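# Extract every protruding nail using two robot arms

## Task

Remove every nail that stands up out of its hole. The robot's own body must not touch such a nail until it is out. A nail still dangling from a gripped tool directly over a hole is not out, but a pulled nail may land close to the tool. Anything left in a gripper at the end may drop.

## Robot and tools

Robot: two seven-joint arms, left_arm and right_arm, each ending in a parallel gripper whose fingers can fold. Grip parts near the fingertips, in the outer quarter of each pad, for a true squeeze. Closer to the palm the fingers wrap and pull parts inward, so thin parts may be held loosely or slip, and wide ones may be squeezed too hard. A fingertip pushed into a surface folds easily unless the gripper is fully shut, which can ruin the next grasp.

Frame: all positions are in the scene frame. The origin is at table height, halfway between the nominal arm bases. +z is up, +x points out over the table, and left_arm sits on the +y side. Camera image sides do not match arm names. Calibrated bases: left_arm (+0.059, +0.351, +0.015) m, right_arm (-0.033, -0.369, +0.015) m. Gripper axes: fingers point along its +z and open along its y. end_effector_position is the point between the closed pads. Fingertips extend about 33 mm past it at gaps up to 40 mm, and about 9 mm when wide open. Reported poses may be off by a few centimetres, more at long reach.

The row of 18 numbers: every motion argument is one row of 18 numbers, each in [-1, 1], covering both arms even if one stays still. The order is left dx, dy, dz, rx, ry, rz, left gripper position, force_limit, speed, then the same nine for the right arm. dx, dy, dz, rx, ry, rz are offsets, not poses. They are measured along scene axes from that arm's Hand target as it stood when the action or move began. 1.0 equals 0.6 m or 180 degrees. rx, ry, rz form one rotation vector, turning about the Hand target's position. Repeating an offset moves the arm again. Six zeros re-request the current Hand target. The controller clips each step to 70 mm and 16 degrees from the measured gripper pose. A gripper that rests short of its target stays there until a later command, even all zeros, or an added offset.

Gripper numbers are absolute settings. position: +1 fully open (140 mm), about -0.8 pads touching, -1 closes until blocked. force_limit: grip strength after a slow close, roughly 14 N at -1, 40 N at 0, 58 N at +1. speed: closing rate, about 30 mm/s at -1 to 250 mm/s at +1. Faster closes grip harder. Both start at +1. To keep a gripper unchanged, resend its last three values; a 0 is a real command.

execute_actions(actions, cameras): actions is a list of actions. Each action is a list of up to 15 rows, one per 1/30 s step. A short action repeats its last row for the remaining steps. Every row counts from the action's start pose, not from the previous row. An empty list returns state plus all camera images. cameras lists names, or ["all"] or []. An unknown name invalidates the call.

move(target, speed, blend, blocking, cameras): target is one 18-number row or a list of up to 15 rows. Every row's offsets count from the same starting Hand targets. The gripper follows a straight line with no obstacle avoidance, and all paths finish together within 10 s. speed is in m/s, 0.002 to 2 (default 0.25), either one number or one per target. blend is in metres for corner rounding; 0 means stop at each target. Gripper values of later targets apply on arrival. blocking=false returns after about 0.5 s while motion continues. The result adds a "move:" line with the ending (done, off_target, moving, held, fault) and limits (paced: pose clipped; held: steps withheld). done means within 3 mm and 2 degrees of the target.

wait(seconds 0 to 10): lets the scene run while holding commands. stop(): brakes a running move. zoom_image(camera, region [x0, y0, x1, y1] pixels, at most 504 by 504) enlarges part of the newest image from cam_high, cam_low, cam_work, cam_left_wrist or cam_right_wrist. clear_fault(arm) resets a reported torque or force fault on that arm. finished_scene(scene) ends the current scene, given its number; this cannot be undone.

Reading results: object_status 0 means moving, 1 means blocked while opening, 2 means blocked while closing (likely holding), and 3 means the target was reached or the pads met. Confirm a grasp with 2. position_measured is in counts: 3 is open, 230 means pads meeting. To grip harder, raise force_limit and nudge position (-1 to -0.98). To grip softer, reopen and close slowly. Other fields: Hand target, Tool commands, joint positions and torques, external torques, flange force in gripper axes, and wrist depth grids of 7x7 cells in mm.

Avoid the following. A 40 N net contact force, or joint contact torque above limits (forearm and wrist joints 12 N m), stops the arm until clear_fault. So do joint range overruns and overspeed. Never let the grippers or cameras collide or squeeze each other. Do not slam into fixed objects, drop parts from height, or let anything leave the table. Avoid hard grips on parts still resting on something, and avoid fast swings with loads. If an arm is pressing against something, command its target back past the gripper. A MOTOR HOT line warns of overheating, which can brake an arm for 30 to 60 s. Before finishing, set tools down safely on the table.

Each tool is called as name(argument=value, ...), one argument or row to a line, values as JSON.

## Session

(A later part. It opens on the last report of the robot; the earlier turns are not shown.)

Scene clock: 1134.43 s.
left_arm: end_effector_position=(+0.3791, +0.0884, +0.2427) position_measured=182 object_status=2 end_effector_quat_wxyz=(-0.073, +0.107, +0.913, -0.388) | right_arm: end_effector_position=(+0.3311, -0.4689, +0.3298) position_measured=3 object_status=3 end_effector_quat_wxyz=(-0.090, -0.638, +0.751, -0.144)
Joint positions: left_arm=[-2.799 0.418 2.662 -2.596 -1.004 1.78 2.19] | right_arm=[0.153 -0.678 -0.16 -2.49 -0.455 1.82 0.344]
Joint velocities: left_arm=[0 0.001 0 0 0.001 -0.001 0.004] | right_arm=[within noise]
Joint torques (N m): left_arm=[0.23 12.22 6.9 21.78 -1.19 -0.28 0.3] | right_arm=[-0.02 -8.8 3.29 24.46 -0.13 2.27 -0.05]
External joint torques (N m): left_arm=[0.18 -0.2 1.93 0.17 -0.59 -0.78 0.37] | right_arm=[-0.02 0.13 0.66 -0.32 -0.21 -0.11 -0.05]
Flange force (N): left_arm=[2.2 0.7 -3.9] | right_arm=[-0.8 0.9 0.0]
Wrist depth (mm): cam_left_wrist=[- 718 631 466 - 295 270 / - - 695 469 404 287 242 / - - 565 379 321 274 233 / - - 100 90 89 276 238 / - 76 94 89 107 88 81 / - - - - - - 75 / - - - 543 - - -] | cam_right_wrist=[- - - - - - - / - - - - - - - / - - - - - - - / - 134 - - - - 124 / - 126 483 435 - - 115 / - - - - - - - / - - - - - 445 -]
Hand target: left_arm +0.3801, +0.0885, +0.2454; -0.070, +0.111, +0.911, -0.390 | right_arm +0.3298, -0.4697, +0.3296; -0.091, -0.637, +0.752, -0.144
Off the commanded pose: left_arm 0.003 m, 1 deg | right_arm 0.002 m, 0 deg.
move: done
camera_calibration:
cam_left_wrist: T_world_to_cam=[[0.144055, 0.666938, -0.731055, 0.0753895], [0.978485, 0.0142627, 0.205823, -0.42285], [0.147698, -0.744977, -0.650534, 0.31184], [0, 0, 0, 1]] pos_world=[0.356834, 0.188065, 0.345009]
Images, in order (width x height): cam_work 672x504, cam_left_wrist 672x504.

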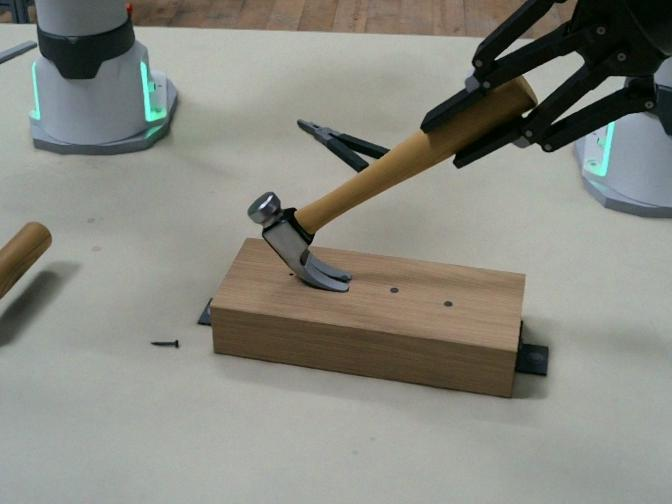

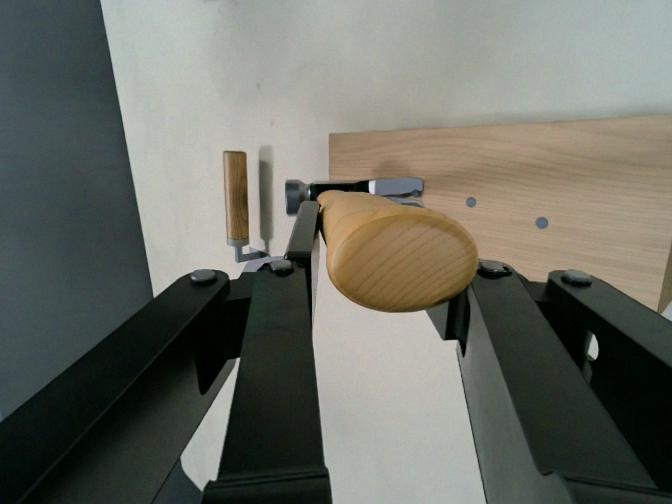

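move(
  target=[
    [0.000, -0.0368, 0.013, 0.0332,-0.0029,0, -0.98,1,-1, 0,0,0,0,0,0,1,1,1],
  ],
  speed=0.03,
  cameras=["cam_work","cam_left_wrist"],
)

zoom_image(
  camera="cam_left_wrist",
  region=[380, 140, 500, 230],
)

zoom_image(
  camera="cam_work",
  region=[290, 230, 390, 305],
)

Scene clock: 1153.10 s.
left_arm: end_effector_position=(+0.3808, +0.0683, +0.2533) position_measured=182 object_status=2 end_effector_quat_wxyz=(-0.071, +0.108, +0.930, -0.343) | right_arm: end_effector_position=(+0.3311, -0.4689, +0.3298) position_measured=3 object_status=3 end_effector_quat_wxyz=(-0.090, -0.638, +0.751, -0.144)
Joint positions: left_arm=[-2.805 0.47 2.579 -2.551 -0.984 1.8 2.071] | right_arm=[0.153 -0.678 -0.16 -2.49 -0.455 1.82 0.344]
Joint velocities: left_arm=[0 0 0 0.001 0.001 0 -0.006] | right_arm=[within noise]
Joint torques (N m): left_arm=[-1.51 9.4 4.21 20.36 -1.18 0.79 -0.06] | right_arm=[-0.08 -8.83 3.34 24.47 -0.1 2.26 -0.06]
External joint torques (N m): left_arm=[-1.51 -1.31 -2.24 -1.93 -0.69 -0.12 0.01] | right_arm=[-0.09 0.07 0.71 -0.3 -0.18 -0.11 -0.06]
Flange force (N): left_arm=[-0.3 0.1 8.8] | right_arm=[-0.7 1.0 -0.1]
Wrist depth (mm): cam_left_wrist=[- - 522 442 - 305 283 / - 852 591 461 357 281 254 / - 805 577 346 326 281 246 / - - 103 90 89 285 251 / - 77 95 88 91 89 81 / - - - - - - 75 / - - - - - - -] | cam_right_wrist=[- - - - - - - / - - - - - - - / 485 - - - - - - / - 135 - - 450 - 121 / - 125 479 418 419 - 115 / - - - - - - - / - - - - - - -]
Hand target: left_arm +0.3801, +0.0665, +0.2532; -0.072, +0.109, +0.931, -0.342 | right_arm +0.3298, -0.4697, +0.3296; -0.091, -0.637, +0.752, -0.144
Off the commanded pose: left_arm 0.002 m, 0 deg | right_arm 0.002 m, 0 deg.
move: done
camera_calibration:
cam_left_wrist: T_world_to_cam=[[0.158205, 0.732484, -0.662147, 0.0689492], [0.975021, -0.0100111, 0.221885, -0.42754], [0.155898, -0.680711, -0.715771, 0.312503], [0, 0, 0, 1]] pos_world=[0.357234, 0.15794, 0.3642]
Images, in order (width x height): cam_work 672x504, cam_left_wrist 672x504.

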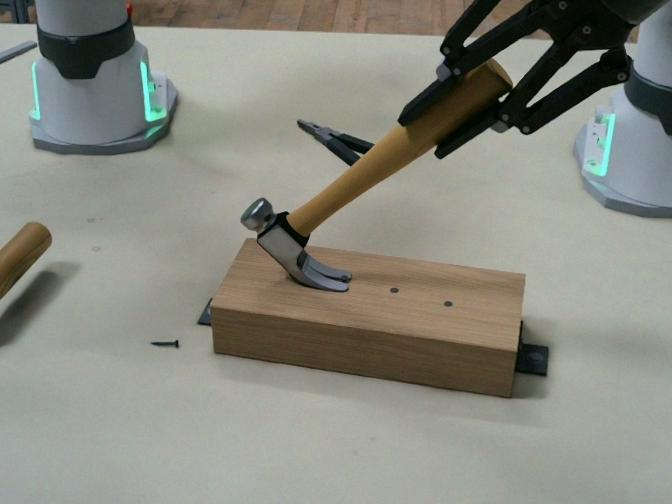

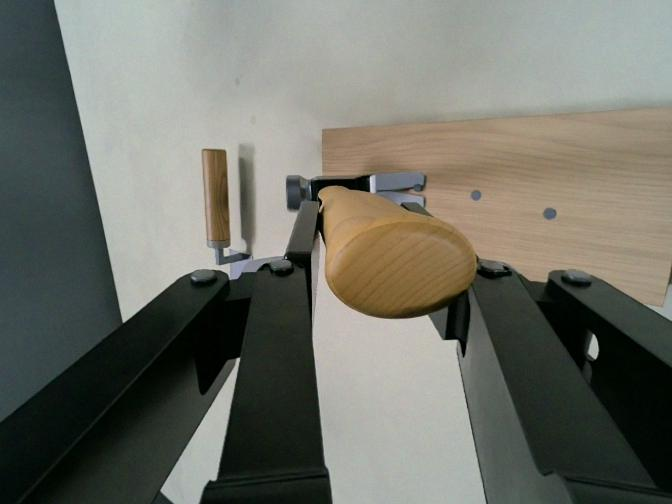

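Scaled by 4.200 from the camera's 672x504 image, which has a finer 960x720 frame.

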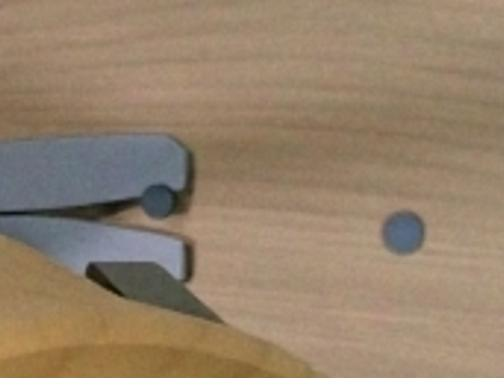

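Scaled by 5.040 from the camera's 672x504 image, which has a finer 960x720 frame.

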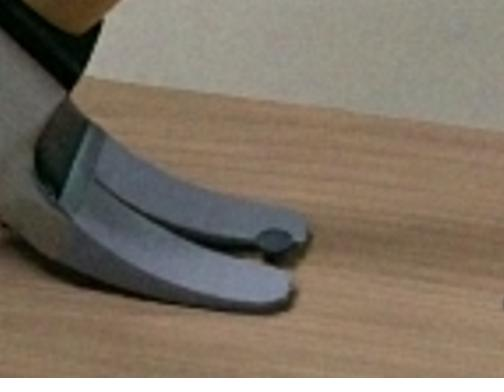

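move(
  target=[
    [0.0007, -0.0453, 0.0252, 0.0443,-0.0039,0, -0.98,1,-1, 0,0,0,0,0,0,1,1,1],
  ],
  speed=0.03,
  cameras=["cam_work","cam_left_wrist"],
)

zoom_image(
  camera="cam_left_wrist",
  region=[380, 140, 500, 230],
)

zoom_image(
  camera="cam_work",
  region=[290, 230, 390, 305],
)

Scene clock: 1165.43 s.
left_arm: end_effector_position=(+0.3792, +0.0438, +0.2643) position_measured=182 object_status=2 end_effector_quat_wxyz=(-0.078, +0.105, +0.951, -0.280) | right_arm: end_effector_position=(+0.3311, -0.4689, +0.3298) position_measured=3 object_status=3 end_effector_quat_wxyz=(-0.090, -0.638, +0.751, -0.144)
Joint positions: left_arm=[-2.793 0.506 2.464 -2.469 -0.927 1.806 1.902] | right_arm=[0.153 -0.678 -0.16 -2.49 -0.455 1.82 0.344]
Joint torques (N m): left_arm=[-3.11 10.86 4.35 25.95 -0.28 2.08 -0.55] | right_arm=[-0.07 -8.83 3.36 24.5 -0.12 2.26 -0.09]
External joint torques (N m): left_arm=[-3.14 2.29 -4.04 3.46 0.02 0.72 -0.5] | right_arm=[-0.1 0.17 0.71 -0.28 -0.2 -0.11 -0.09]
Flange force (N): left_arm=[-3.6 -11.1 4.1] | right_arm=[-0.7 0.6 -0.1]
Wrist depth (mm): cam_left_wrist=[- 565 - 436 383 - 292 / - - 540 - - 286 283 / 779 532 523 333 329 293 263 / - 647 558 90 89 297 269 / - 76 94 89 91 82 78 / - - - 481 - - 75 / - - - - - - -] | cam_right_wrist=[- - - - - 437 - / - - - - - - - / - - - - - - - / - 135 - 460 - - 124 / - 125 481 424 - - 115 / - - - - 459 - - / - - - - - - -]
Hand target: left_arm +0.3805, +0.0393, +0.2683; -0.074, +0.106, +0.953, -0.276 | right_arm +0.3298, -0.4697, +0.3296; -0.091, -0.637, +0.752, -0.144
Off the commanded pose: left_arm 0.006 m, 1 deg | right_arm 0.002 m, 0 deg.
move: off_target (left_arm)
camera_calibration:
cam_left_wrist: T_world_to_cam=[[0.161244, 0.813328, -0.559014, 0.0625534], [0.974481, -0.0415798, 0.220587, -0.42673], [0.156166, -0.580317, -0.799277, 0.321569], [0, 0, 0, 1]] pos_world=[0.355535, 0.117992, 0.386122]
Images, in order (width x height): cam_work 672x504, cam_left_wrist 672x504.

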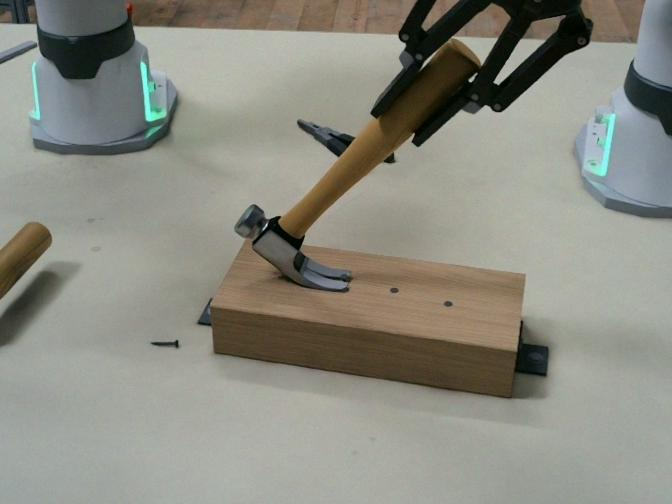

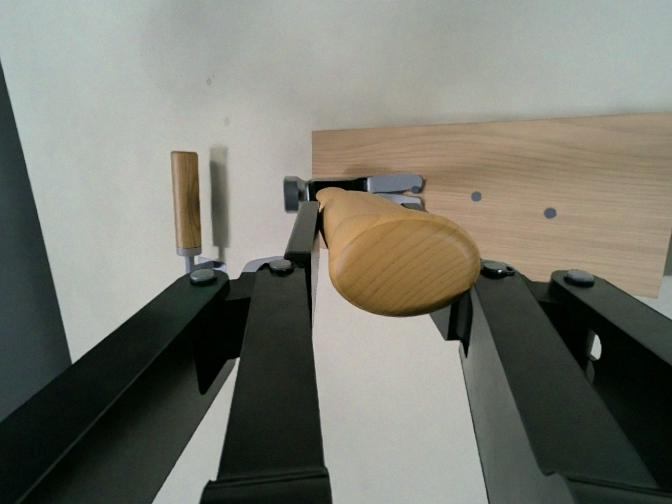

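Scaled by 4.200 from the camera's 672x504 image, which has a finer 960x720 frame.

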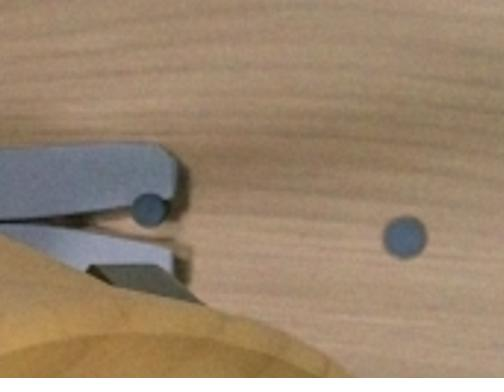

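Scaled by 5.040 from the camera's 672x504 image, which has a finer 960x720 frame.

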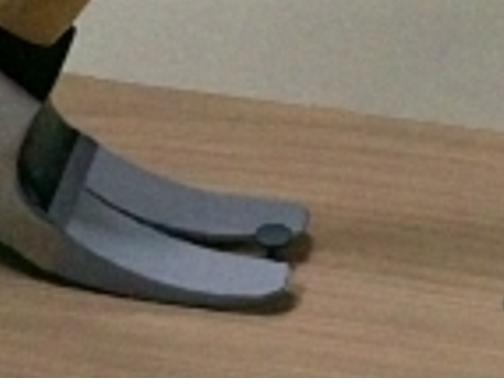

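move(
  target=[
    [-0.0013, -0.048, 0.014, 0.0443,-0.0039,0, -0.98,1,-1, 0,0,0,0,0,0,1,1,1],
  ],
  speed=0.03,
  cameras=["cam_work","cam_left_wrist"],
)

zoom_image(
  camera="cam_left_wrist",
  region=[380, 140, 500, 230],
)

zoom_image(
  camera="cam_work",
  region=[290, 230, 390, 305],
)

Scene clock: 1175.87 s.
left_arm: end_effector_position=(+0.3766, +0.0179, +0.2738) position_measured=182 object_status=2 end_effector_quat_wxyz=(-0.084, +0.105, +0.968, -0.212) | right_arm: end_effector_position=(+0.3311, -0.4689, +0.3298) position_measured=3 object_status=3 end_effector_quat_wxyz=(-0.090, -0.638, +0.751, -0.144)
Joint positions: left_arm=[-2.72 0.53 2.303 -2.356 -0.863 1.777 1.747] | right_arm=[0.153 -0.678 -0.16 -2.49 -0.455 1.82 0.344]
Joint velocities: left_arm=[0.002 0.001 -0.001 0.002 0.002 -0.002 -0.004] | right_arm=[within noise]
Joint torques (N m): left_arm=[-4.08 6.93 4.17 25.54 -0.76 4.53 -0.96] | right_arm=[-0.05 -8.79 3.33 24.49 -0.12 2.26 -0.07]
External joint torques (N m): left_arm=[-4.09 1.8 -6.65 3.28 -0.67 2.83 -0.92] | right_arm=[-0.07 0.17 0.69 -0.28 -0.2 -0.11 -0.07]
Flange force (N): left_arm=[-11.6 -14.8 14.1] | right_arm=[-0.7 0.6 -0.1]
Wrist depth (mm): cam_left_wrist=[604 - 449 - 349 334 - / - 543 - 415 - 345 277 / - 493 - 355 332 304 281 / - 552 100 95 89 310 291 / - 76 94 88 93 82 83 / - - - - - - 76 / - - - - - - -] | cam_right_wrist=[- 503 - - - - - / - - - - - - - / - - - - - - - / - 134 - 465 - - 123 / - 125 476 433 - - 115 / - - - - - - - / - - - - - - -]
Hand target: left_arm +0.3797, +0.0105, +0.2767; -0.075, +0.102, +0.970, -0.208 | right_arm +0.3298, -0.4697, +0.3296; -0.091, -0.637, +0.752, -0.144
Off the commanded pose: left_arm 0.009 m, 1 deg | right_arm 0.002 m, 0 deg.
move: off_target (left_arm)
camera_calibration:
cam_left_wrist: T_world_to_cam=[[0.1724, 0.8818, -0.438985, 0.050982], [0.972676, -0.0820442, 0.217188, -0.425059], [0.1555, -0.464433, -0.871849, 0.332563], [0, 0, 0, 1]] pos_world=[0.352941, 0.074624, 0.404643]
Images, in order (width x height): cam_work 672x504, cam_left_wrist 672x504.

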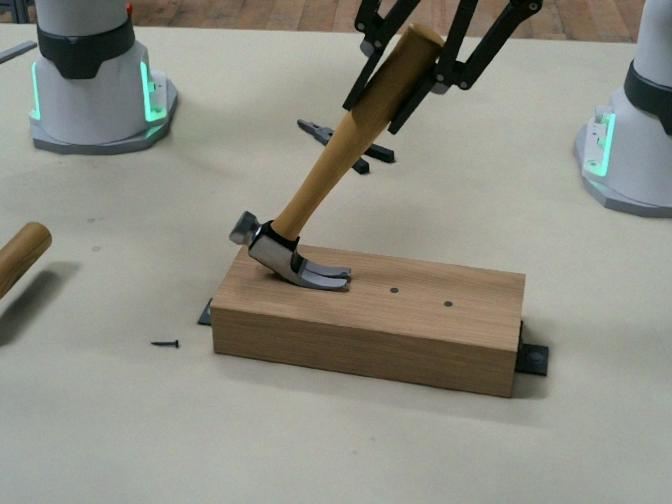

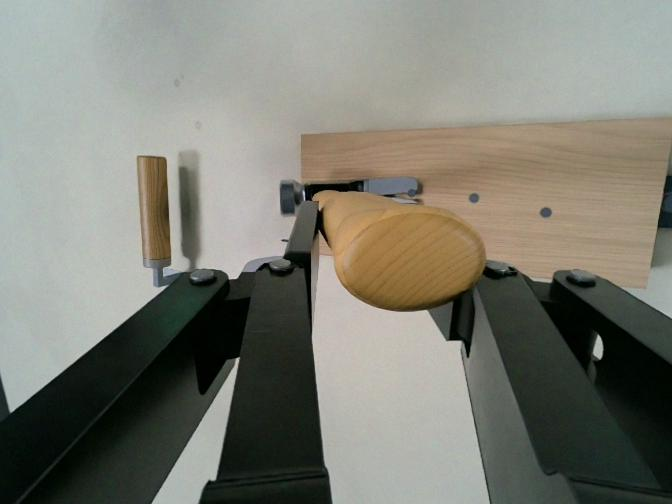

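Scaled by 4.200 from the camera's 672x504 image, which has a finer 960x720 frame.

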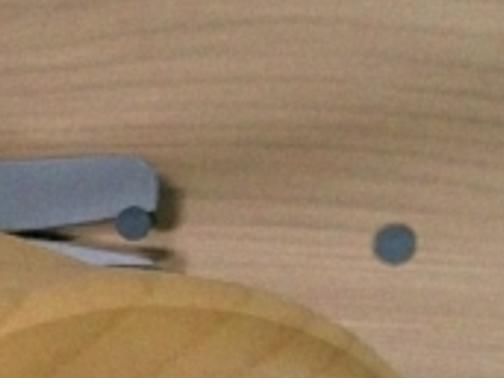

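Scaled by 5.040 from the camera's 672x504 image, which has a finer 960x720 frame.

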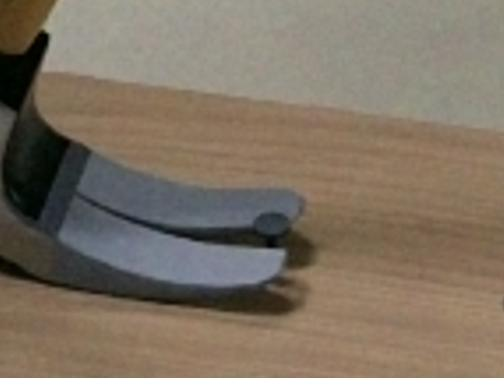

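move(
  target=[
    [-0.0037, -0.0502, 0.0107, 0.0443,-0.0039,0, -0.98,1,-1, 0,0,0,0,0,0,1,1,1],
  ],
  speed=0.03,
  cameras=["cam_work","cam_left_wrist"],
)

zoom_image(
  camera="cam_left_wrist",
  region=[380, 140, 500, 230],
)

zoom_image(
  camera="cam_work",
  region=[290, 230, 390, 305],
)

Scene clock: 1188.67 s.
left_arm: end_effector_position=(+0.3734, -0.0087, +0.2799) position_measured=182 object_status=2 end_effector_quat_wxyz=(-0.089, +0.101, +0.981, -0.141) | right_arm: end_effector_position=(+0.3311, -0.4689, +0.3298) position_measured=3 object_status=3 end_effector_quat_wxyz=(-0.090, -0.638, +0.751, -0.144)
Joint positions: left_arm=[-2.575 0.575 2.099 -2.216 -0.816 1.708 1.614] | right_arm=[0.153 -0.678 -0.16 -2.49 -0.455 1.82 0.344]
Joint torques (N m): left_arm=[-4.12 1.14 7.47 25.74 -1.7 5.72 -1.09] | right_arm=[-0.06 -8.82 3.34 24.48 -0.12 2.27 -0.04]
External joint torques (N m): left_arm=[-4.13 2.05 -6.69 4.28 -1.83 3.82 -1.06] | right_arm=[-0.1 0.11 0.65 -0.36 -0.2 -0.13 -0.04]
Flange force (N): left_arm=[-15.1 -18.6 13.7] | right_arm=[-0.7 1.0 0.1]
Wrist depth (mm): cam_left_wrist=[502 465 451 384 377 - - / 525 478 459 - 339 365 - / - 450 - 355 341 319 301 / 552 458 99 95 88 325 315 / - 76 94 87 112 82 85 / - - - 469 - - - / - - - - - - -] | cam_right_wrist=[- 490 - - 481 - - / 507 - - - - - - / 503 - - - - - - / - 135 - - - 446 124 / - 126 477 418 - - 115 / - - - - - - - / - 481 480 - - 438 -]
Hand target: left_arm +0.3775, -0.0196, +0.2832; -0.076, +0.098, +0.982, -0.140 | right_arm +0.3298, -0.4697, +0.3296; -0.091, -0.637, +0.752, -0.144
Off the commanded pose: left_arm 0.012 m, 2 deg | right_arm 0.002 m, 0 deg.
move: off_target (left_arm)
camera_calibration:
cam_left_wrist: T_world_to_cam=[[0.179483, 0.935133, -0.305471, 0.0381527], [0.970843, -0.118215, 0.20854, -0.422742], [0.158901, -0.333993, -0.929085, 0.341889], [0, 0, 0, 1]] pos_world=[0.349242, 0.0285363, 0.417457]
Images, in order (width x height): cam_work 672x504, cam_left_wrist 672x504.

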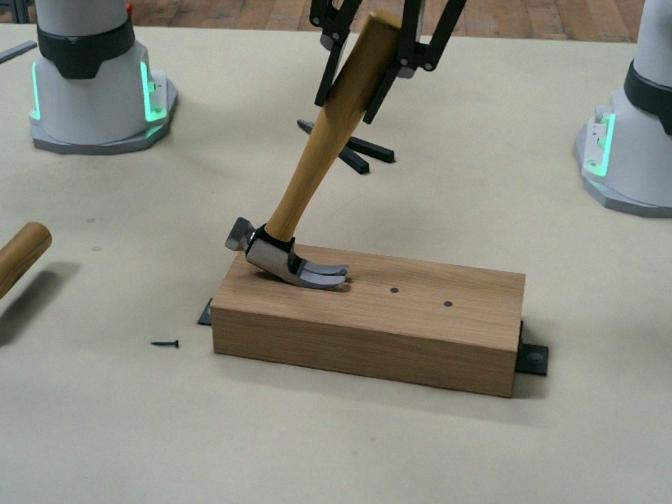

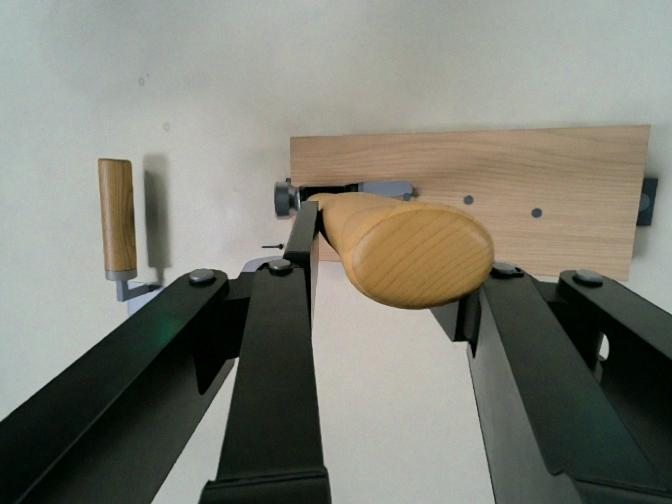

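Scaled by 4.200 from the camera's 672x504 image, which has a finer 960x720 frame.

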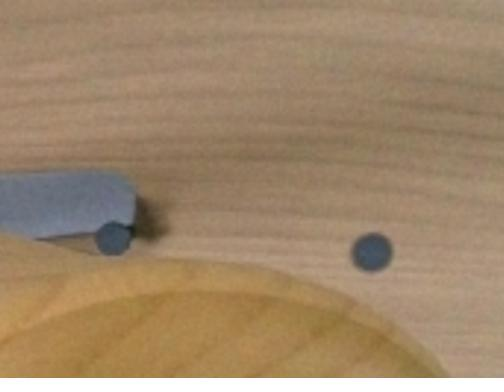

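Scaled by 5.040 from the camera's 672x504 image, which has a finer 960x720 frame.

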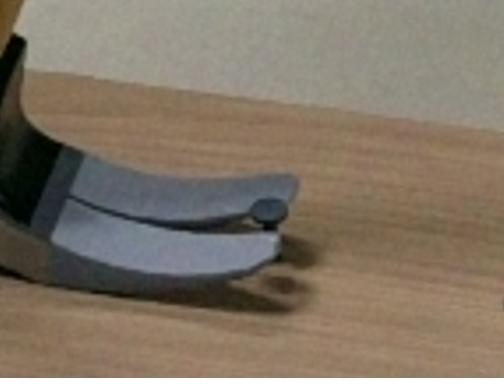

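move(
  target=[
    [-0.0033, 0.0608, -0.0127, -0.0443,0.0039,0, -0.98,1,-1, 0,0,0,0,0,0,1,1,1],
    [-0.0028, 0.0775, -0.0127, -0.0443,0.0039,0, -0.98,1,-1, 0,0,0,0,0,0,1,1,1],
  ],
  speed=0.03,
  blend=0.003,
  cameras=["cam_work","cam_left_wrist"],
)

zoom_image(
  camera="cam_left_wrist",
  region=[380, 140, 500, 230],
)

zoom_image(
  camera="cam_work",
  region=[290, 230, 390, 305],
)

Scene clock: 1205.77 s.
left_arm: end_effector_position=(+0.3745, +0.0268, +0.2738) position_measured=182 object_status=2 end_effector_quat_wxyz=(-0.078, +0.097, +0.970, -0.207) | right_arm: end_effector_position=(+0.3311, -0.4689, +0.3298) position_measured=3 object_status=3 end_effector_quat_wxyz=(-0.090, -0.638, +0.751, -0.144)
Joint positions: left_arm=[-2.661 0.605 2.276 -2.374 -0.899 1.733 1.772] | right_arm=[0.153 -0.678 -0.16 -2.49 -0.455 1.82 0.344]
Joint velocities: left_arm=[0.001 0 0 -0.001 0 0 0.004] | right_arm=[within noise]
Joint torques (N m): left_arm=[-0.28 2.12 13.53 21.11 -0.44 1.92 0.36] | right_arm=[-0.07 -8.82 3.35 24.47 -0.12 2.26 -0.04]
External joint torques (N m): left_arm=[-0.26 -0.52 1.19 -0.68 -0.34 0.21 0.4] | right_arm=[-0.06 0.08 0.75 -0.24 -0.2 -0.1 -0.04]
Flange force (N): left_arm=[3.2 2.7 0.1] | right_arm=[-0.8 0.9 -0.2]
Wrist depth (mm): cam_left_wrist=[- - 425 411 - 335 309 / - - - 386 - 340 315 / - 512 - 353 332 306 288 / 771 - - 95 88 311 286 / 742 76 94 456 91 82 85 / - - - 473 - - - / - - - - - - -] | cam_right_wrist=[- 507 - - - - - / - - - - - - - / - - - - - - - / - 134 - 455 477 - 124 / - 125 476 418 - - 115 / - - - - - - - / - - - - - - -]
Hand target: left_arm +0.3758, +0.0269, +0.2755; -0.075, +0.102, +0.970, -0.208 | right_arm +0.3298, -0.4697, +0.3296; -0.091, -0.637, +0.752, -0.144
Off the commanded pose: left_arm 0.002 m, 1 deg | right_arm 0.002 m, 0 deg.
move: done
camera_calibration:
cam_left_wrist: T_world_to_cam=[[0.162283, 0.88935, -0.427459, 0.0439805], [0.971743, -0.068791, 0.225795, -0.424616], [0.171405, -0.452023, -0.875383, 0.331714], [0, 0, 0, 1]] pos_world=[0.348623, 0.0816184, 0.405053]
Images, in order (width x height): cam_work 672x504, cam_left_wrist 672x504.

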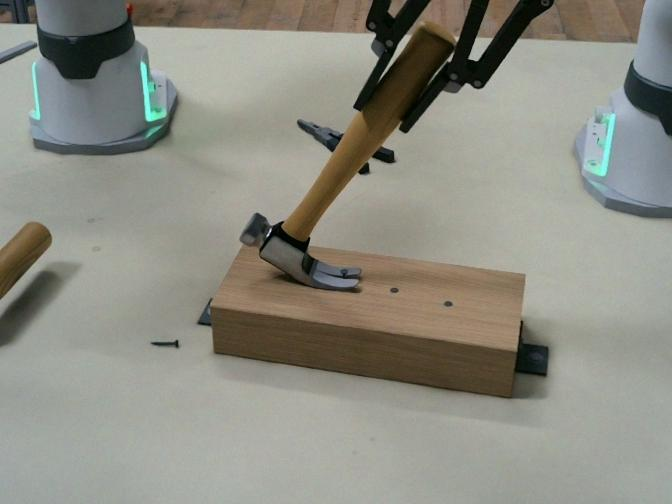

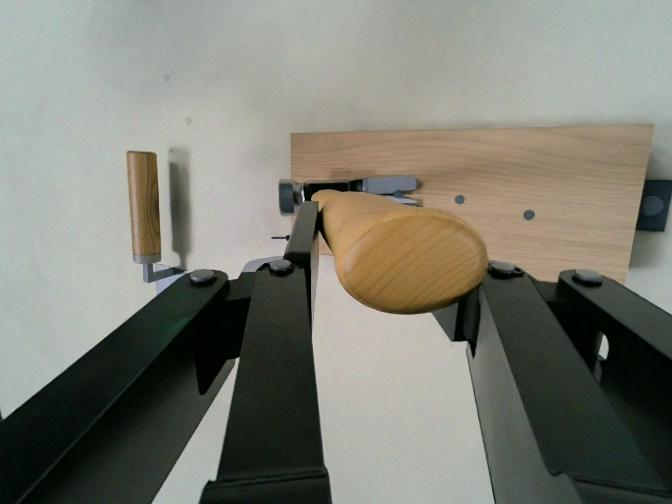

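Scaled by 4.200 from the camera's 672x504 image, which has a finer 960x720 frame.

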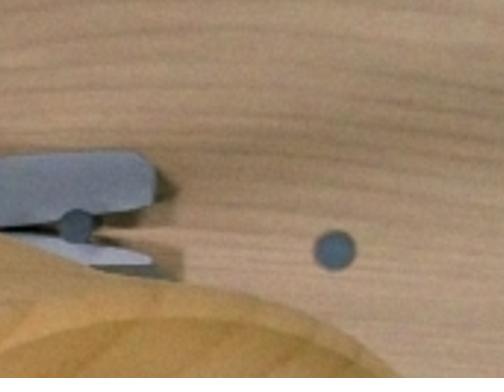

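Scaled by 5.040 from the camera's 672x504 image, which has a finer 960x720 frame.

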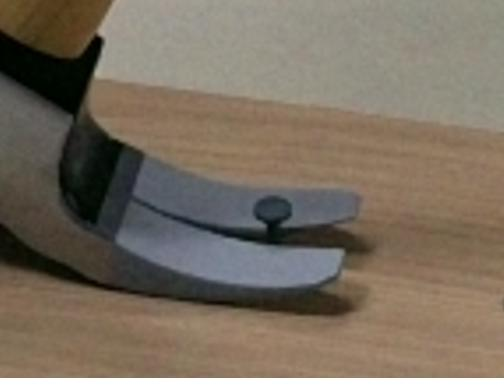

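move(
  target=[
    [-0.001, -0.036, 0.011, 0.0277,-0.0024,0, -0.98,1,-1, 0,0,0,0,0,0,1,1,1],
    [-0.002, -0.0758, 0.0192, 0.0554,-0.0048,0, -0.98,1,-1, 0,0,0,0,0,0,1,1,1],
  ],
  speed=0.04,
  blend=0.01,
  cameras=["cam_work"],
)

zoom_image(
  camera="cam_work",
  region=[270, 220, 390, 310],
)

Scene clock: 1217.27 s.
left_arm: end_effector_position=(+0.3718, -0.0109, +0.2820) position_measured=182 object_status=2 end_effector_quat_wxyz=(-0.085, +0.104, +0.983, -0.122) | right_arm: end_effector_position=(+0.3311, -0.4689, +0.3298) position_measured=3 object_status=3 end_effector_quat_wxyz=(-0.090, -0.638, +0.751, -0.144)
Joint positions: left_arm=[-2.546 0.61 2.068 -2.192 -0.813 1.682 1.605] | right_arm=[0.153 -0.678 -0.16 -2.49 -0.455 1.82 0.344]
Joint torques (N m): left_arm=[-3.03 -0.05 12.62 25.89 -1.11 3.56 -1.14] | right_arm=[-0.04 -8.8 3.34 24.5 -0.13 2.26 -0.07]
External joint torques (N m): left_arm=[-3.06 2.75 -2.72 4.83 -1.31 1.59 -1.12] | right_arm=[-0.06 0.13 0.66 -0.32 -0.2 -0.13 -0.07]
Flange force (N): left_arm=[-2.8 -13.6 0.6] | right_arm=[-0.7 0.8 0.0]
Wrist depth (mm): cam_left_wrist=[499 - 423 - - 353 338 / - 477 445 - - 355 354 / 526 451 - 357 338 322 313 / - 498 472 95 88 330 328 / - 76 94 82 91 82 85 / - - - - - - - / - - - 488 - - -] | cam_right_wrist=[- - - - - - - / - - - - - - - / - 500 - - - 440 - / - 146 - - - 445 123 / - 126 478 431 - - 115 / - - - - - - - / - - - - - - -]
Hand target: left_arm +0.3746, -0.0186, +0.2871; -0.076, +0.097, +0.985, -0.122 | right_arm +0.3298, -0.4697, +0.3296; -0.091, -0.637, +0.752, -0.144
Off the commanded pose: left_arm 0.010 m, 1 deg | right_arm 0.002 m, 0 deg.
move: off_target (left_arm)
Images, in order (width x height): cam_work 672x504.

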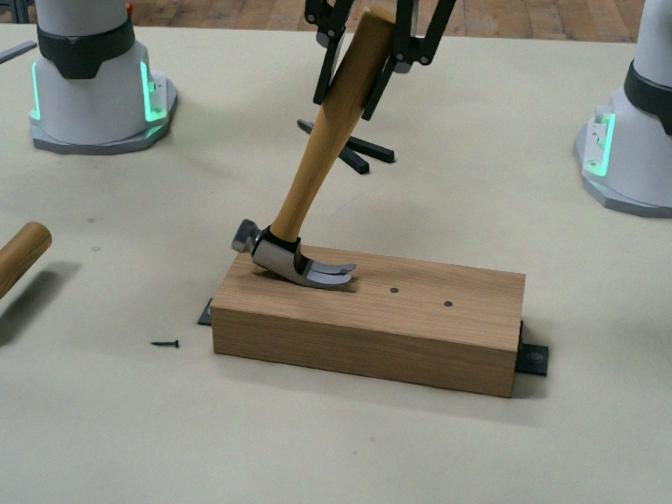

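Scaled by 4.200 from the camera's 672x504 image, which has a finer 960x720 frame.

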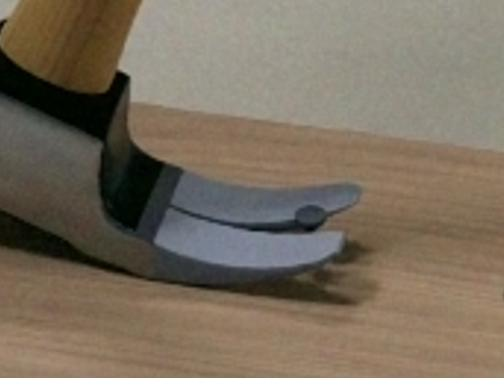

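move(
  target=[
    [-0.0013, -0.033, 0.003, 0.0277,-0.0024,0, -0.98,1,-1, 0,0,0,0,0,0,1,1,1],
    [-0.0027, -0.066, 0.004, 0.0554,-0.0048,0, -0.98,1,-1, 0,0,0,0,0,0,1,1,1],
  ],
  speed=0.04,
  blend=0.01,
  cameras=["cam_work"],
)

zoom_image(
  camera="cam_work",
  region=[270, 220, 390, 310],
)

Scene clock: 1227.77 s.
left_arm: end_effector_position=(+0.3721, -0.0580, +0.2877) position_measured=182 object_status=2 end_effector_quat_wxyz=(-0.078, +0.095, +0.992, -0.036) | right_arm: end_effector_position=(+0.3311, -0.4689, +0.3298) position_measured=3 object_status=3 end_effector_quat_wxyz=(-0.090, -0.638, +0.751, -0.144)
Joint positions: left_arm=[-2.34 0.698 1.824 -1.956 -0.784 1.573 1.446] | right_arm=[0.153 -0.678 -0.16 -2.49 -0.455 1.82 0.344]
Joint velocities: left_arm=[-0.001 0.001 0.001 -0.001 0 -0.002 -0.006] | right_arm=[within noise]
Joint torques (N m): left_arm=[0.24 -13.88 20.1 19.32 0.34 1.99 -0.15] | right_arm=[-0.1 -8.8 3.33 24.49 -0.13 2.26 -0.06]
External joint torques (N m): left_arm=[0.17 -0.21 0.27 0.27 -0.2 -0.09 -0.15] | right_arm=[-0.14 0.11 0.65 -0.26 -0.21 -0.11 -0.06]
Flange force (N): left_arm=[-0.6 -0.6 -1.1] | right_arm=[-0.6 0.8 -0.1]
Wrist depth (mm): cam_left_wrist=[- - - 399 387 370 373 / 448 429 - 403 397 339 384 / 397 436 - 354 353 349 341 / 421 457 439 95 88 355 345 / - 76 94 112 91 88 84 / - - - 465 - - - / - - - - - - -] | cam_right_wrist=[- - - - - - - / - - - - - - - / - - 475 464 455 - - / - 134 - - - - 123 / - 126 482 419 - - 115 / - - - - - - - / - - - - - - -]
Hand target: left_arm +0.3730, -0.0582, +0.2895; -0.077, +0.090, +0.992, -0.036 | right_arm +0.3298, -0.4697, +0.3296; -0.091, -0.637, +0.752, -0.144
Off the commanded pose: left_arm 0.002 m, 0 deg | right_arm 0.002 m, 0 deg.
move: done
Images, in order (width x height): cam_work 672x504.

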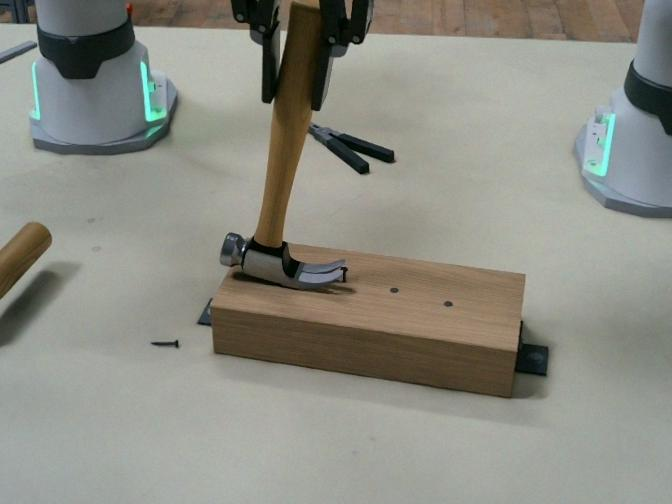

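Scaled by 4.200 from the camera's 672x504 image, which has a finer 960x720 frame.

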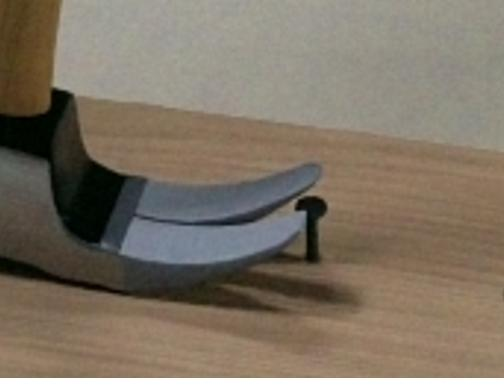

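move(
  target=[
    [0, -0.022, 0.012, 0,0,0, -0.98,1,-1, 0,0,0,0,0,0,1,1,1],
    [0.0, 0.05, 0.008, -0.0692,0.006,0, -0.98,1,-1, 0,0,0,0,0,0,1,1,1],
    [0.0005, 0.1327, -0.013, -0.1384,0.0121,0, -0.98,1,-1, 0,0,0,0,0,0,1,1,1],
  ],
  speed=0.06,
  blend=0.006,
  cameras=["cam_work","cam_left_wrist"],
)

zoom_image(
  camera="cam_left_wrist",
  region=[380, 140, 500, 230],
)

zoom_image(
  camera="cam_work",
  region=[270, 220, 390, 310],
)

Scene clock: 1251.80 s.
left_arm: end_effector_position=(+0.3714, +0.0231, +0.2792) position_measured=182 object_status=2 end_effector_quat_wxyz=(-0.078, +0.100, +0.961, -0.246) | right_arm: end_effector_position=(+0.3311, -0.4689, +0.3298) position_measured=3 object_status=3 end_effector_quat_wxyz=(-0.090, -0.638, +0.751, -0.144)
Joint positions: left_arm=[-2.664 0.615 2.31 -2.405 -0.965 1.712 1.833] | right_arm=[0.153 -0.678 -0.16 -2.49 -0.455 1.82 0.344]
Joint velocities: left_arm=[0.001 0 0.001 0 0 0.001 0.006] | right_arm=[within noise]
Joint torques (N m): left_arm=[-0.61 1.7 13.31 21.49 -1.72 1.59 0.41] | right_arm=[-0.07 -8.81 3.31 24.5 -0.11 2.25 -0.06]
External joint torques (N m): left_arm=[-0.63 -1.15 1.23 -0.27 -1.44 0.05 0.46] | right_arm=[-0.08 0.2 0.69 -0.3 -0.19 -0.12 -0.06]
Flange force (N): left_arm=[1.9 1.3 0.9] | right_arm=[-0.8 0.6 -0.1]
Wrist depth (mm): cam_left_wrist=[665 583 - - - 360 - / - 613 531 426 - 340 313 / 771 634 528 346 339 307 279 / - - - 95 89 309 286 / - 77 94 81 91 88 84 / - - - - - - - / - - - - - - -] | cam_right_wrist=[- - - - - - - / - 499 - 465 - - - / - - - - - 435 - / - 135 - 452 - - 122 / - 126 480 410 - - 115 / - - - - - - - / - - - - - - -]
Hand target: left_arm +0.3733, +0.0214, +0.2817; -0.074, +0.104, +0.960, -0.250 | right_arm +0.3298, -0.4697, +0.3296; -0.091, -0.637, +0.752, -0.144
Off the commanded pose: left_arm 0.004 m, 1 deg | right_arm 0.002 m, 0 deg.
move: off_target (left_arm)
camera_calibration:
cam_left_wrist: T_world_to_cam=[[0.160321, 0.851818, -0.498701, 0.0715267], [0.973386, -0.0526166, 0.223049, -0.423264], [0.163758, -0.521188, -0.837584, 0.329168], [0, 0, 0, 1]] pos_world=[0.346628, 0.08836, 0.405785]
Images, in order (width x height): cam_work 672x504, cam_left_wrist 672x504.

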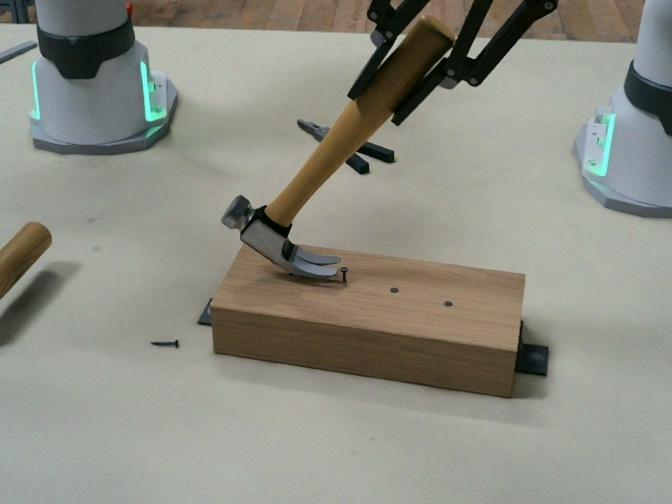

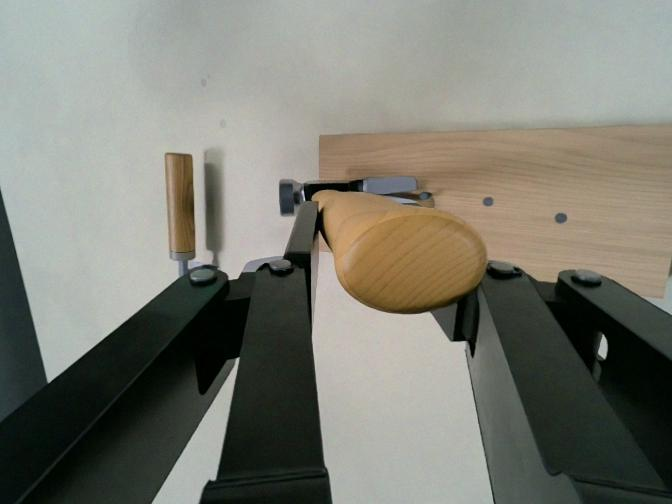

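Scaled by 4.200 from the camera's 672x504 image, which has a finer 960x720 frame.

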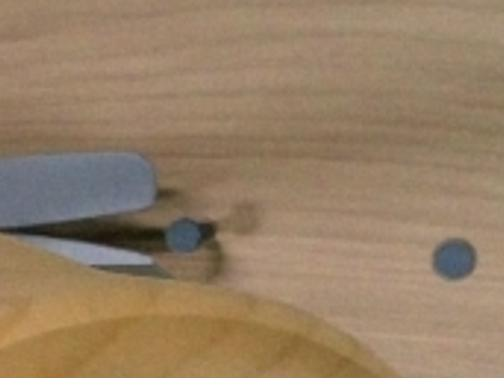

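Scaled by 4.200 from the camera's 672x504 image, which has a finer 960x720 frame.

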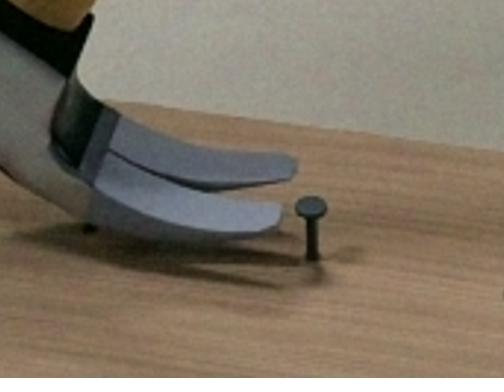

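move(
  target=[
    [0.0015, 0.0, -0.0083, 0,0,0, -0.98,1,-1, 0,0,0,0,0,0,1,1,1],
    [0.0095, 0.038, -0.0083, 0,0,0, -0.98,1,-1, 0,0,0,0,0,0,1,1,1],
  ],
  speed=0.03,
  blend=0.002,
  cameras=["cam_work","cam_left_wrist"],
)

zoom_image(
  camera="cam_left_wrist",
  region=[360, 140, 480, 230],
)

zoom_image(
  camera="cam_work",
  region=[270, 220, 390, 310],
)

Scene clock: 1268.17 s.
left_arm: end_effector_position=(+0.3780, +0.0446, +0.2746) position_measured=182 object_status=2 end_effector_quat_wxyz=(-0.077, +0.100, +0.961, -0.248) | right_arm: end_effector_position=(+0.3311, -0.4689, +0.3298) position_measured=3 object_status=3 end_effector_quat_wxyz=(-0.090, -0.638, +0.751, -0.144)
Joint positions: left_arm=[-2.661 0.599 2.349 -2.425 -0.938 1.718 1.871] | right_arm=[0.153 -0.678 -0.16 -2.49 -0.455 1.82 0.344]
Joint velocities: left_arm=[-0.001 -0.001 0 -0.001 0.002 -0.001 0.006] | right_arm=[within noise]
Joint torques (N m): left_arm=[-0.07 3.07 12.69 21.66 -1.06 1.47 0.44] | right_arm=[-0.02 -8.81 3.32 24.53 -0.12 2.27 -0.07]
External joint torques (N m): left_arm=[-0.11 -0.92 1.42 -0.28 -0.81 -0.04 0.48] | right_arm=[-0.01 0.19 0.69 -0.29 -0.2 -0.12 -0.07]
Flange force (N): left_arm=[1.5 2.0 -0.6] | right_arm=[-0.8 0.6 -0.1]
Wrist depth (mm): cam_left_wrist=[776 571 475 - - 334 288 / - - 493 434 - 305 276 / - 528 - 335 335 303 281 / - 531 103 95 88 308 283 / - 77 94 90 90 89 84 / - - - 494 - - - / - - - - - - -] | cam_right_wrist=[- - - - - - - / - - - 461 - - 458 / - - - - - - - / - 135 - - 457 - 123 / - 125 481 473 451 - 115 / - - - - - - - / - - - - - - -]
Hand target: left_arm +0.3790, +0.0442, +0.2767; -0.074, +0.104, +0.960, -0.250 | right_arm +0.3298, -0.4697, +0.3296; -0.091, -0.637, +0.752, -0.144
Off the commanded pose: left_arm 0.002 m, 1 deg | right_arm 0.002 m, 0 deg.
move: done
camera_calibration:
cam_left_wrist: T_world_to_cam=[[0.159082, 0.850415, -0.501485, 0.0511398], [0.973097, -0.0493169, 0.225057, -0.428116], [0.16666, -0.523796, -0.835381, 0.333842], [0, 0, 0, 1]] pos_world=[0.352825, 0.110262, 0.400882]
Images, in order (width x height): cam_work 672x504, cam_left_wrist 672x504.

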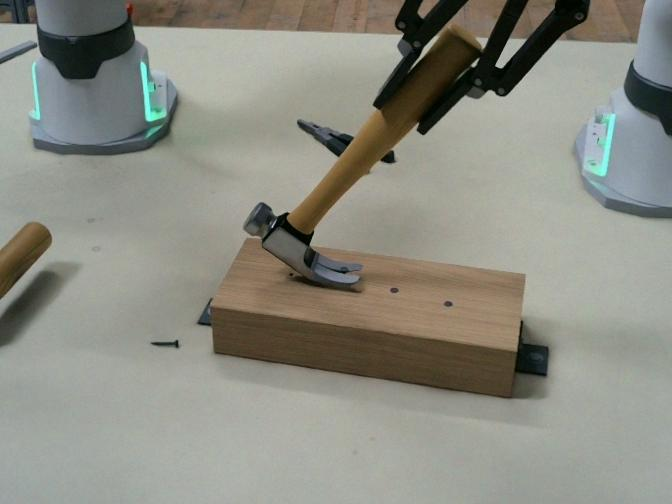

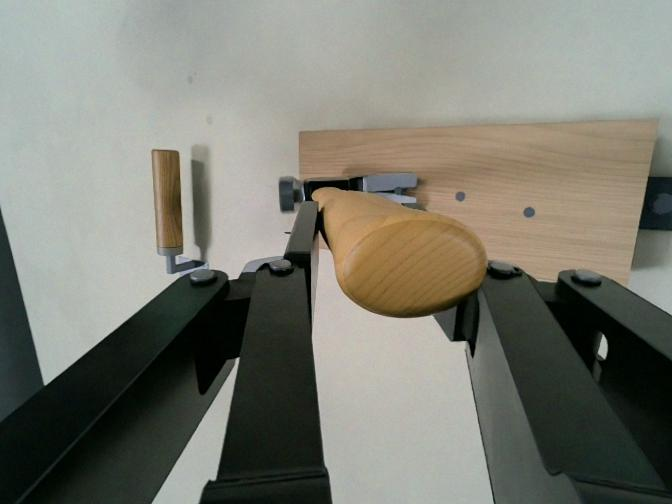

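Scaled by 4.200 from the camera's 672x504 image, which has a finer 960x720 frame.

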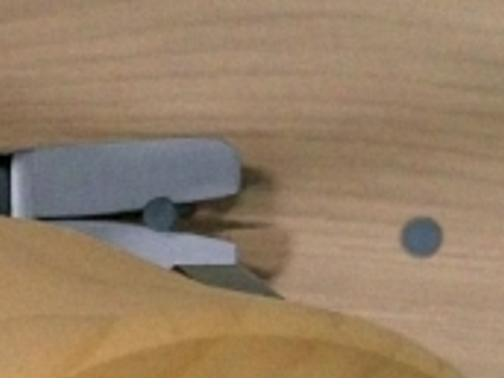

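Scaled by 4.200 from the camera's 672x504 image, which has a finer 960x720 frame.

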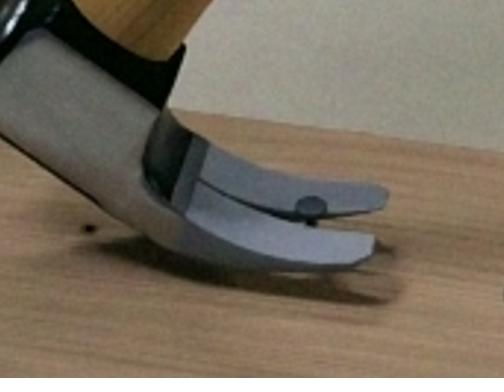

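move(
  target=[
    [0.0, 0.009, -0.005, 0,0,0, -0.98,1,-1, 0,0,0,0,0,0,1,1,1],
  ],
  speed=0.03,
  cameras=["cam_work","cam_left_wrist"],
)

zoom_image(
  camera="cam_left_wrist",
  region=[360, 140, 480, 230],
)

zoom_image(
  camera="cam_work",
  region=[270, 220, 390, 310],
)

Scene clock: 1274.90 s.
left_arm: end_effector_position=(+0.3773, +0.0500, +0.2717) position_measured=182 object_status=2 end_effector_quat_wxyz=(-0.078, +0.100, +0.960, -0.248) | right_arm: end_effector_position=(+0.3311, -0.4689, +0.3298) position_measured=3 object_status=3 end_effector_quat_wxyz=(-0.090, -0.638, +0.751, -0.144)
Joint positions: left_arm=[-2.661 0.599 2.357 -2.435 -0.933 1.718 1.883] | right_arm=[0.153 -0.678 -0.16 -2.49 -0.455 1.82 0.344]
Joint velocities: left_arm=[0.001 -0.001 0 0.001 -0.001 0 0.006] | right_arm=[within noise]
Joint torques (N m): left_arm=[-0.28 3.15 12.44 21.58 -1 1.49 0.33] | right_arm=[-0.06 -8.82 3.33 24.48 -0.12 2.27 -0.08]
External joint torques (N m): left_arm=[-0.35 -1 1.29 -0.33 -0.75 0 0.38] | right_arm=[-0.07 0.12 0.68 -0.3 -0.2 -0.11 -0.08]
Flange force (N): left_arm=[1.2 1.7 -0.2] | right_arm=[-0.7 0.9 0.0]
Wrist depth (mm): cam_left_wrist=[- - - 400 - - 287 / 750 545 - 435 - - 312 / 680 517 - 345 334 300 279 / - 531 100 95 88 308 284 / - 76 94 88 91 89 84 / - - - - - - - / - - - 507 - - -] | cam_right_wrist=[- - - 476 - - - / - - - - - - - / - - - 464 - - - / - 134 - - - - 123 / - 126 481 429 - 447 115 / - - - - - - - / - - - - - - -]
Hand target: left_arm +0.3790, +0.0496, +0.2737; -0.074, +0.104, +0.960, -0.250 | right_arm +0.3298, -0.4697, +0.3296; -0.091, -0.637, +0.752, -0.144
Off the commanded pose: left_arm 0.003 m, 1 deg | right_arm 0.002 m, 0 deg.
move: done
camera_calibration:
cam_left_wrist: T_world_to_cam=[[0.15939, 0.850031, -0.502037, 0.0453623], [0.973404, -0.0505529, 0.223447, -0.426157], [0.164558, -0.5243, -0.835482, 0.335237], [0, 0, 0, 1]] pos_world=[0.352427, 0.115662, 0.398081]
Images, in order (width x height): cam_work 672x504, cam_left_wrist 672x504.

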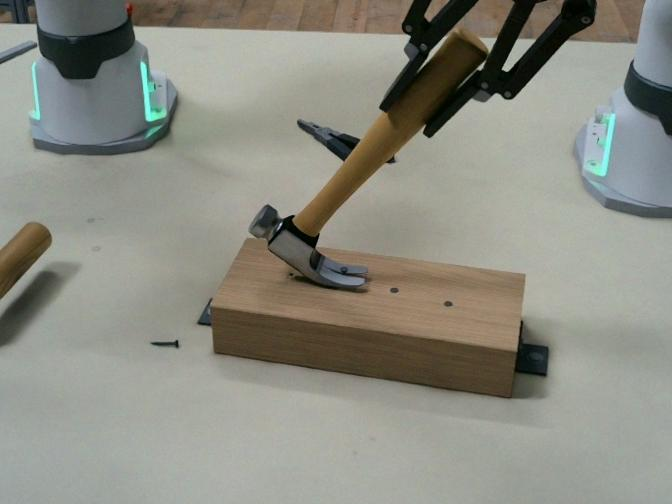

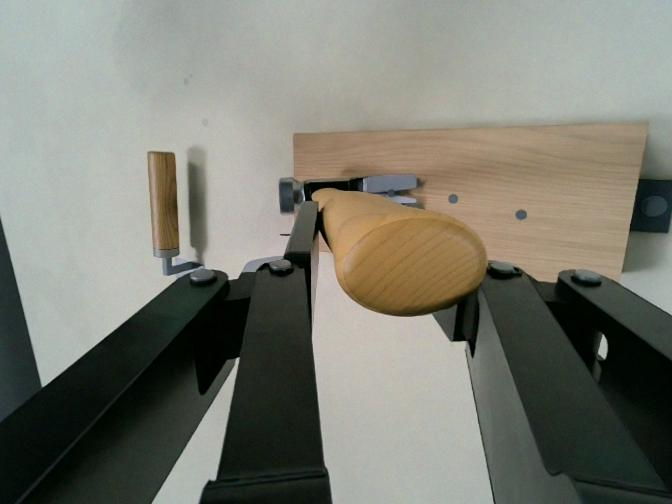

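Scaled by 4.200 from the camera's 672x504 image, which has a finer 960x720 frame.

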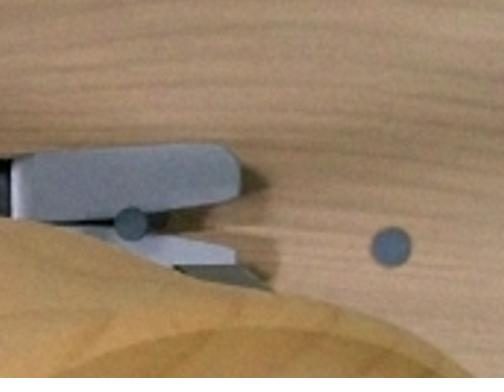

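Scaled by 4.200 from the camera's 672x504 image, which has a finer 960x720 frame.

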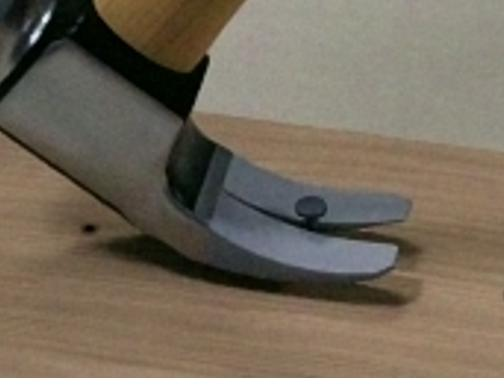

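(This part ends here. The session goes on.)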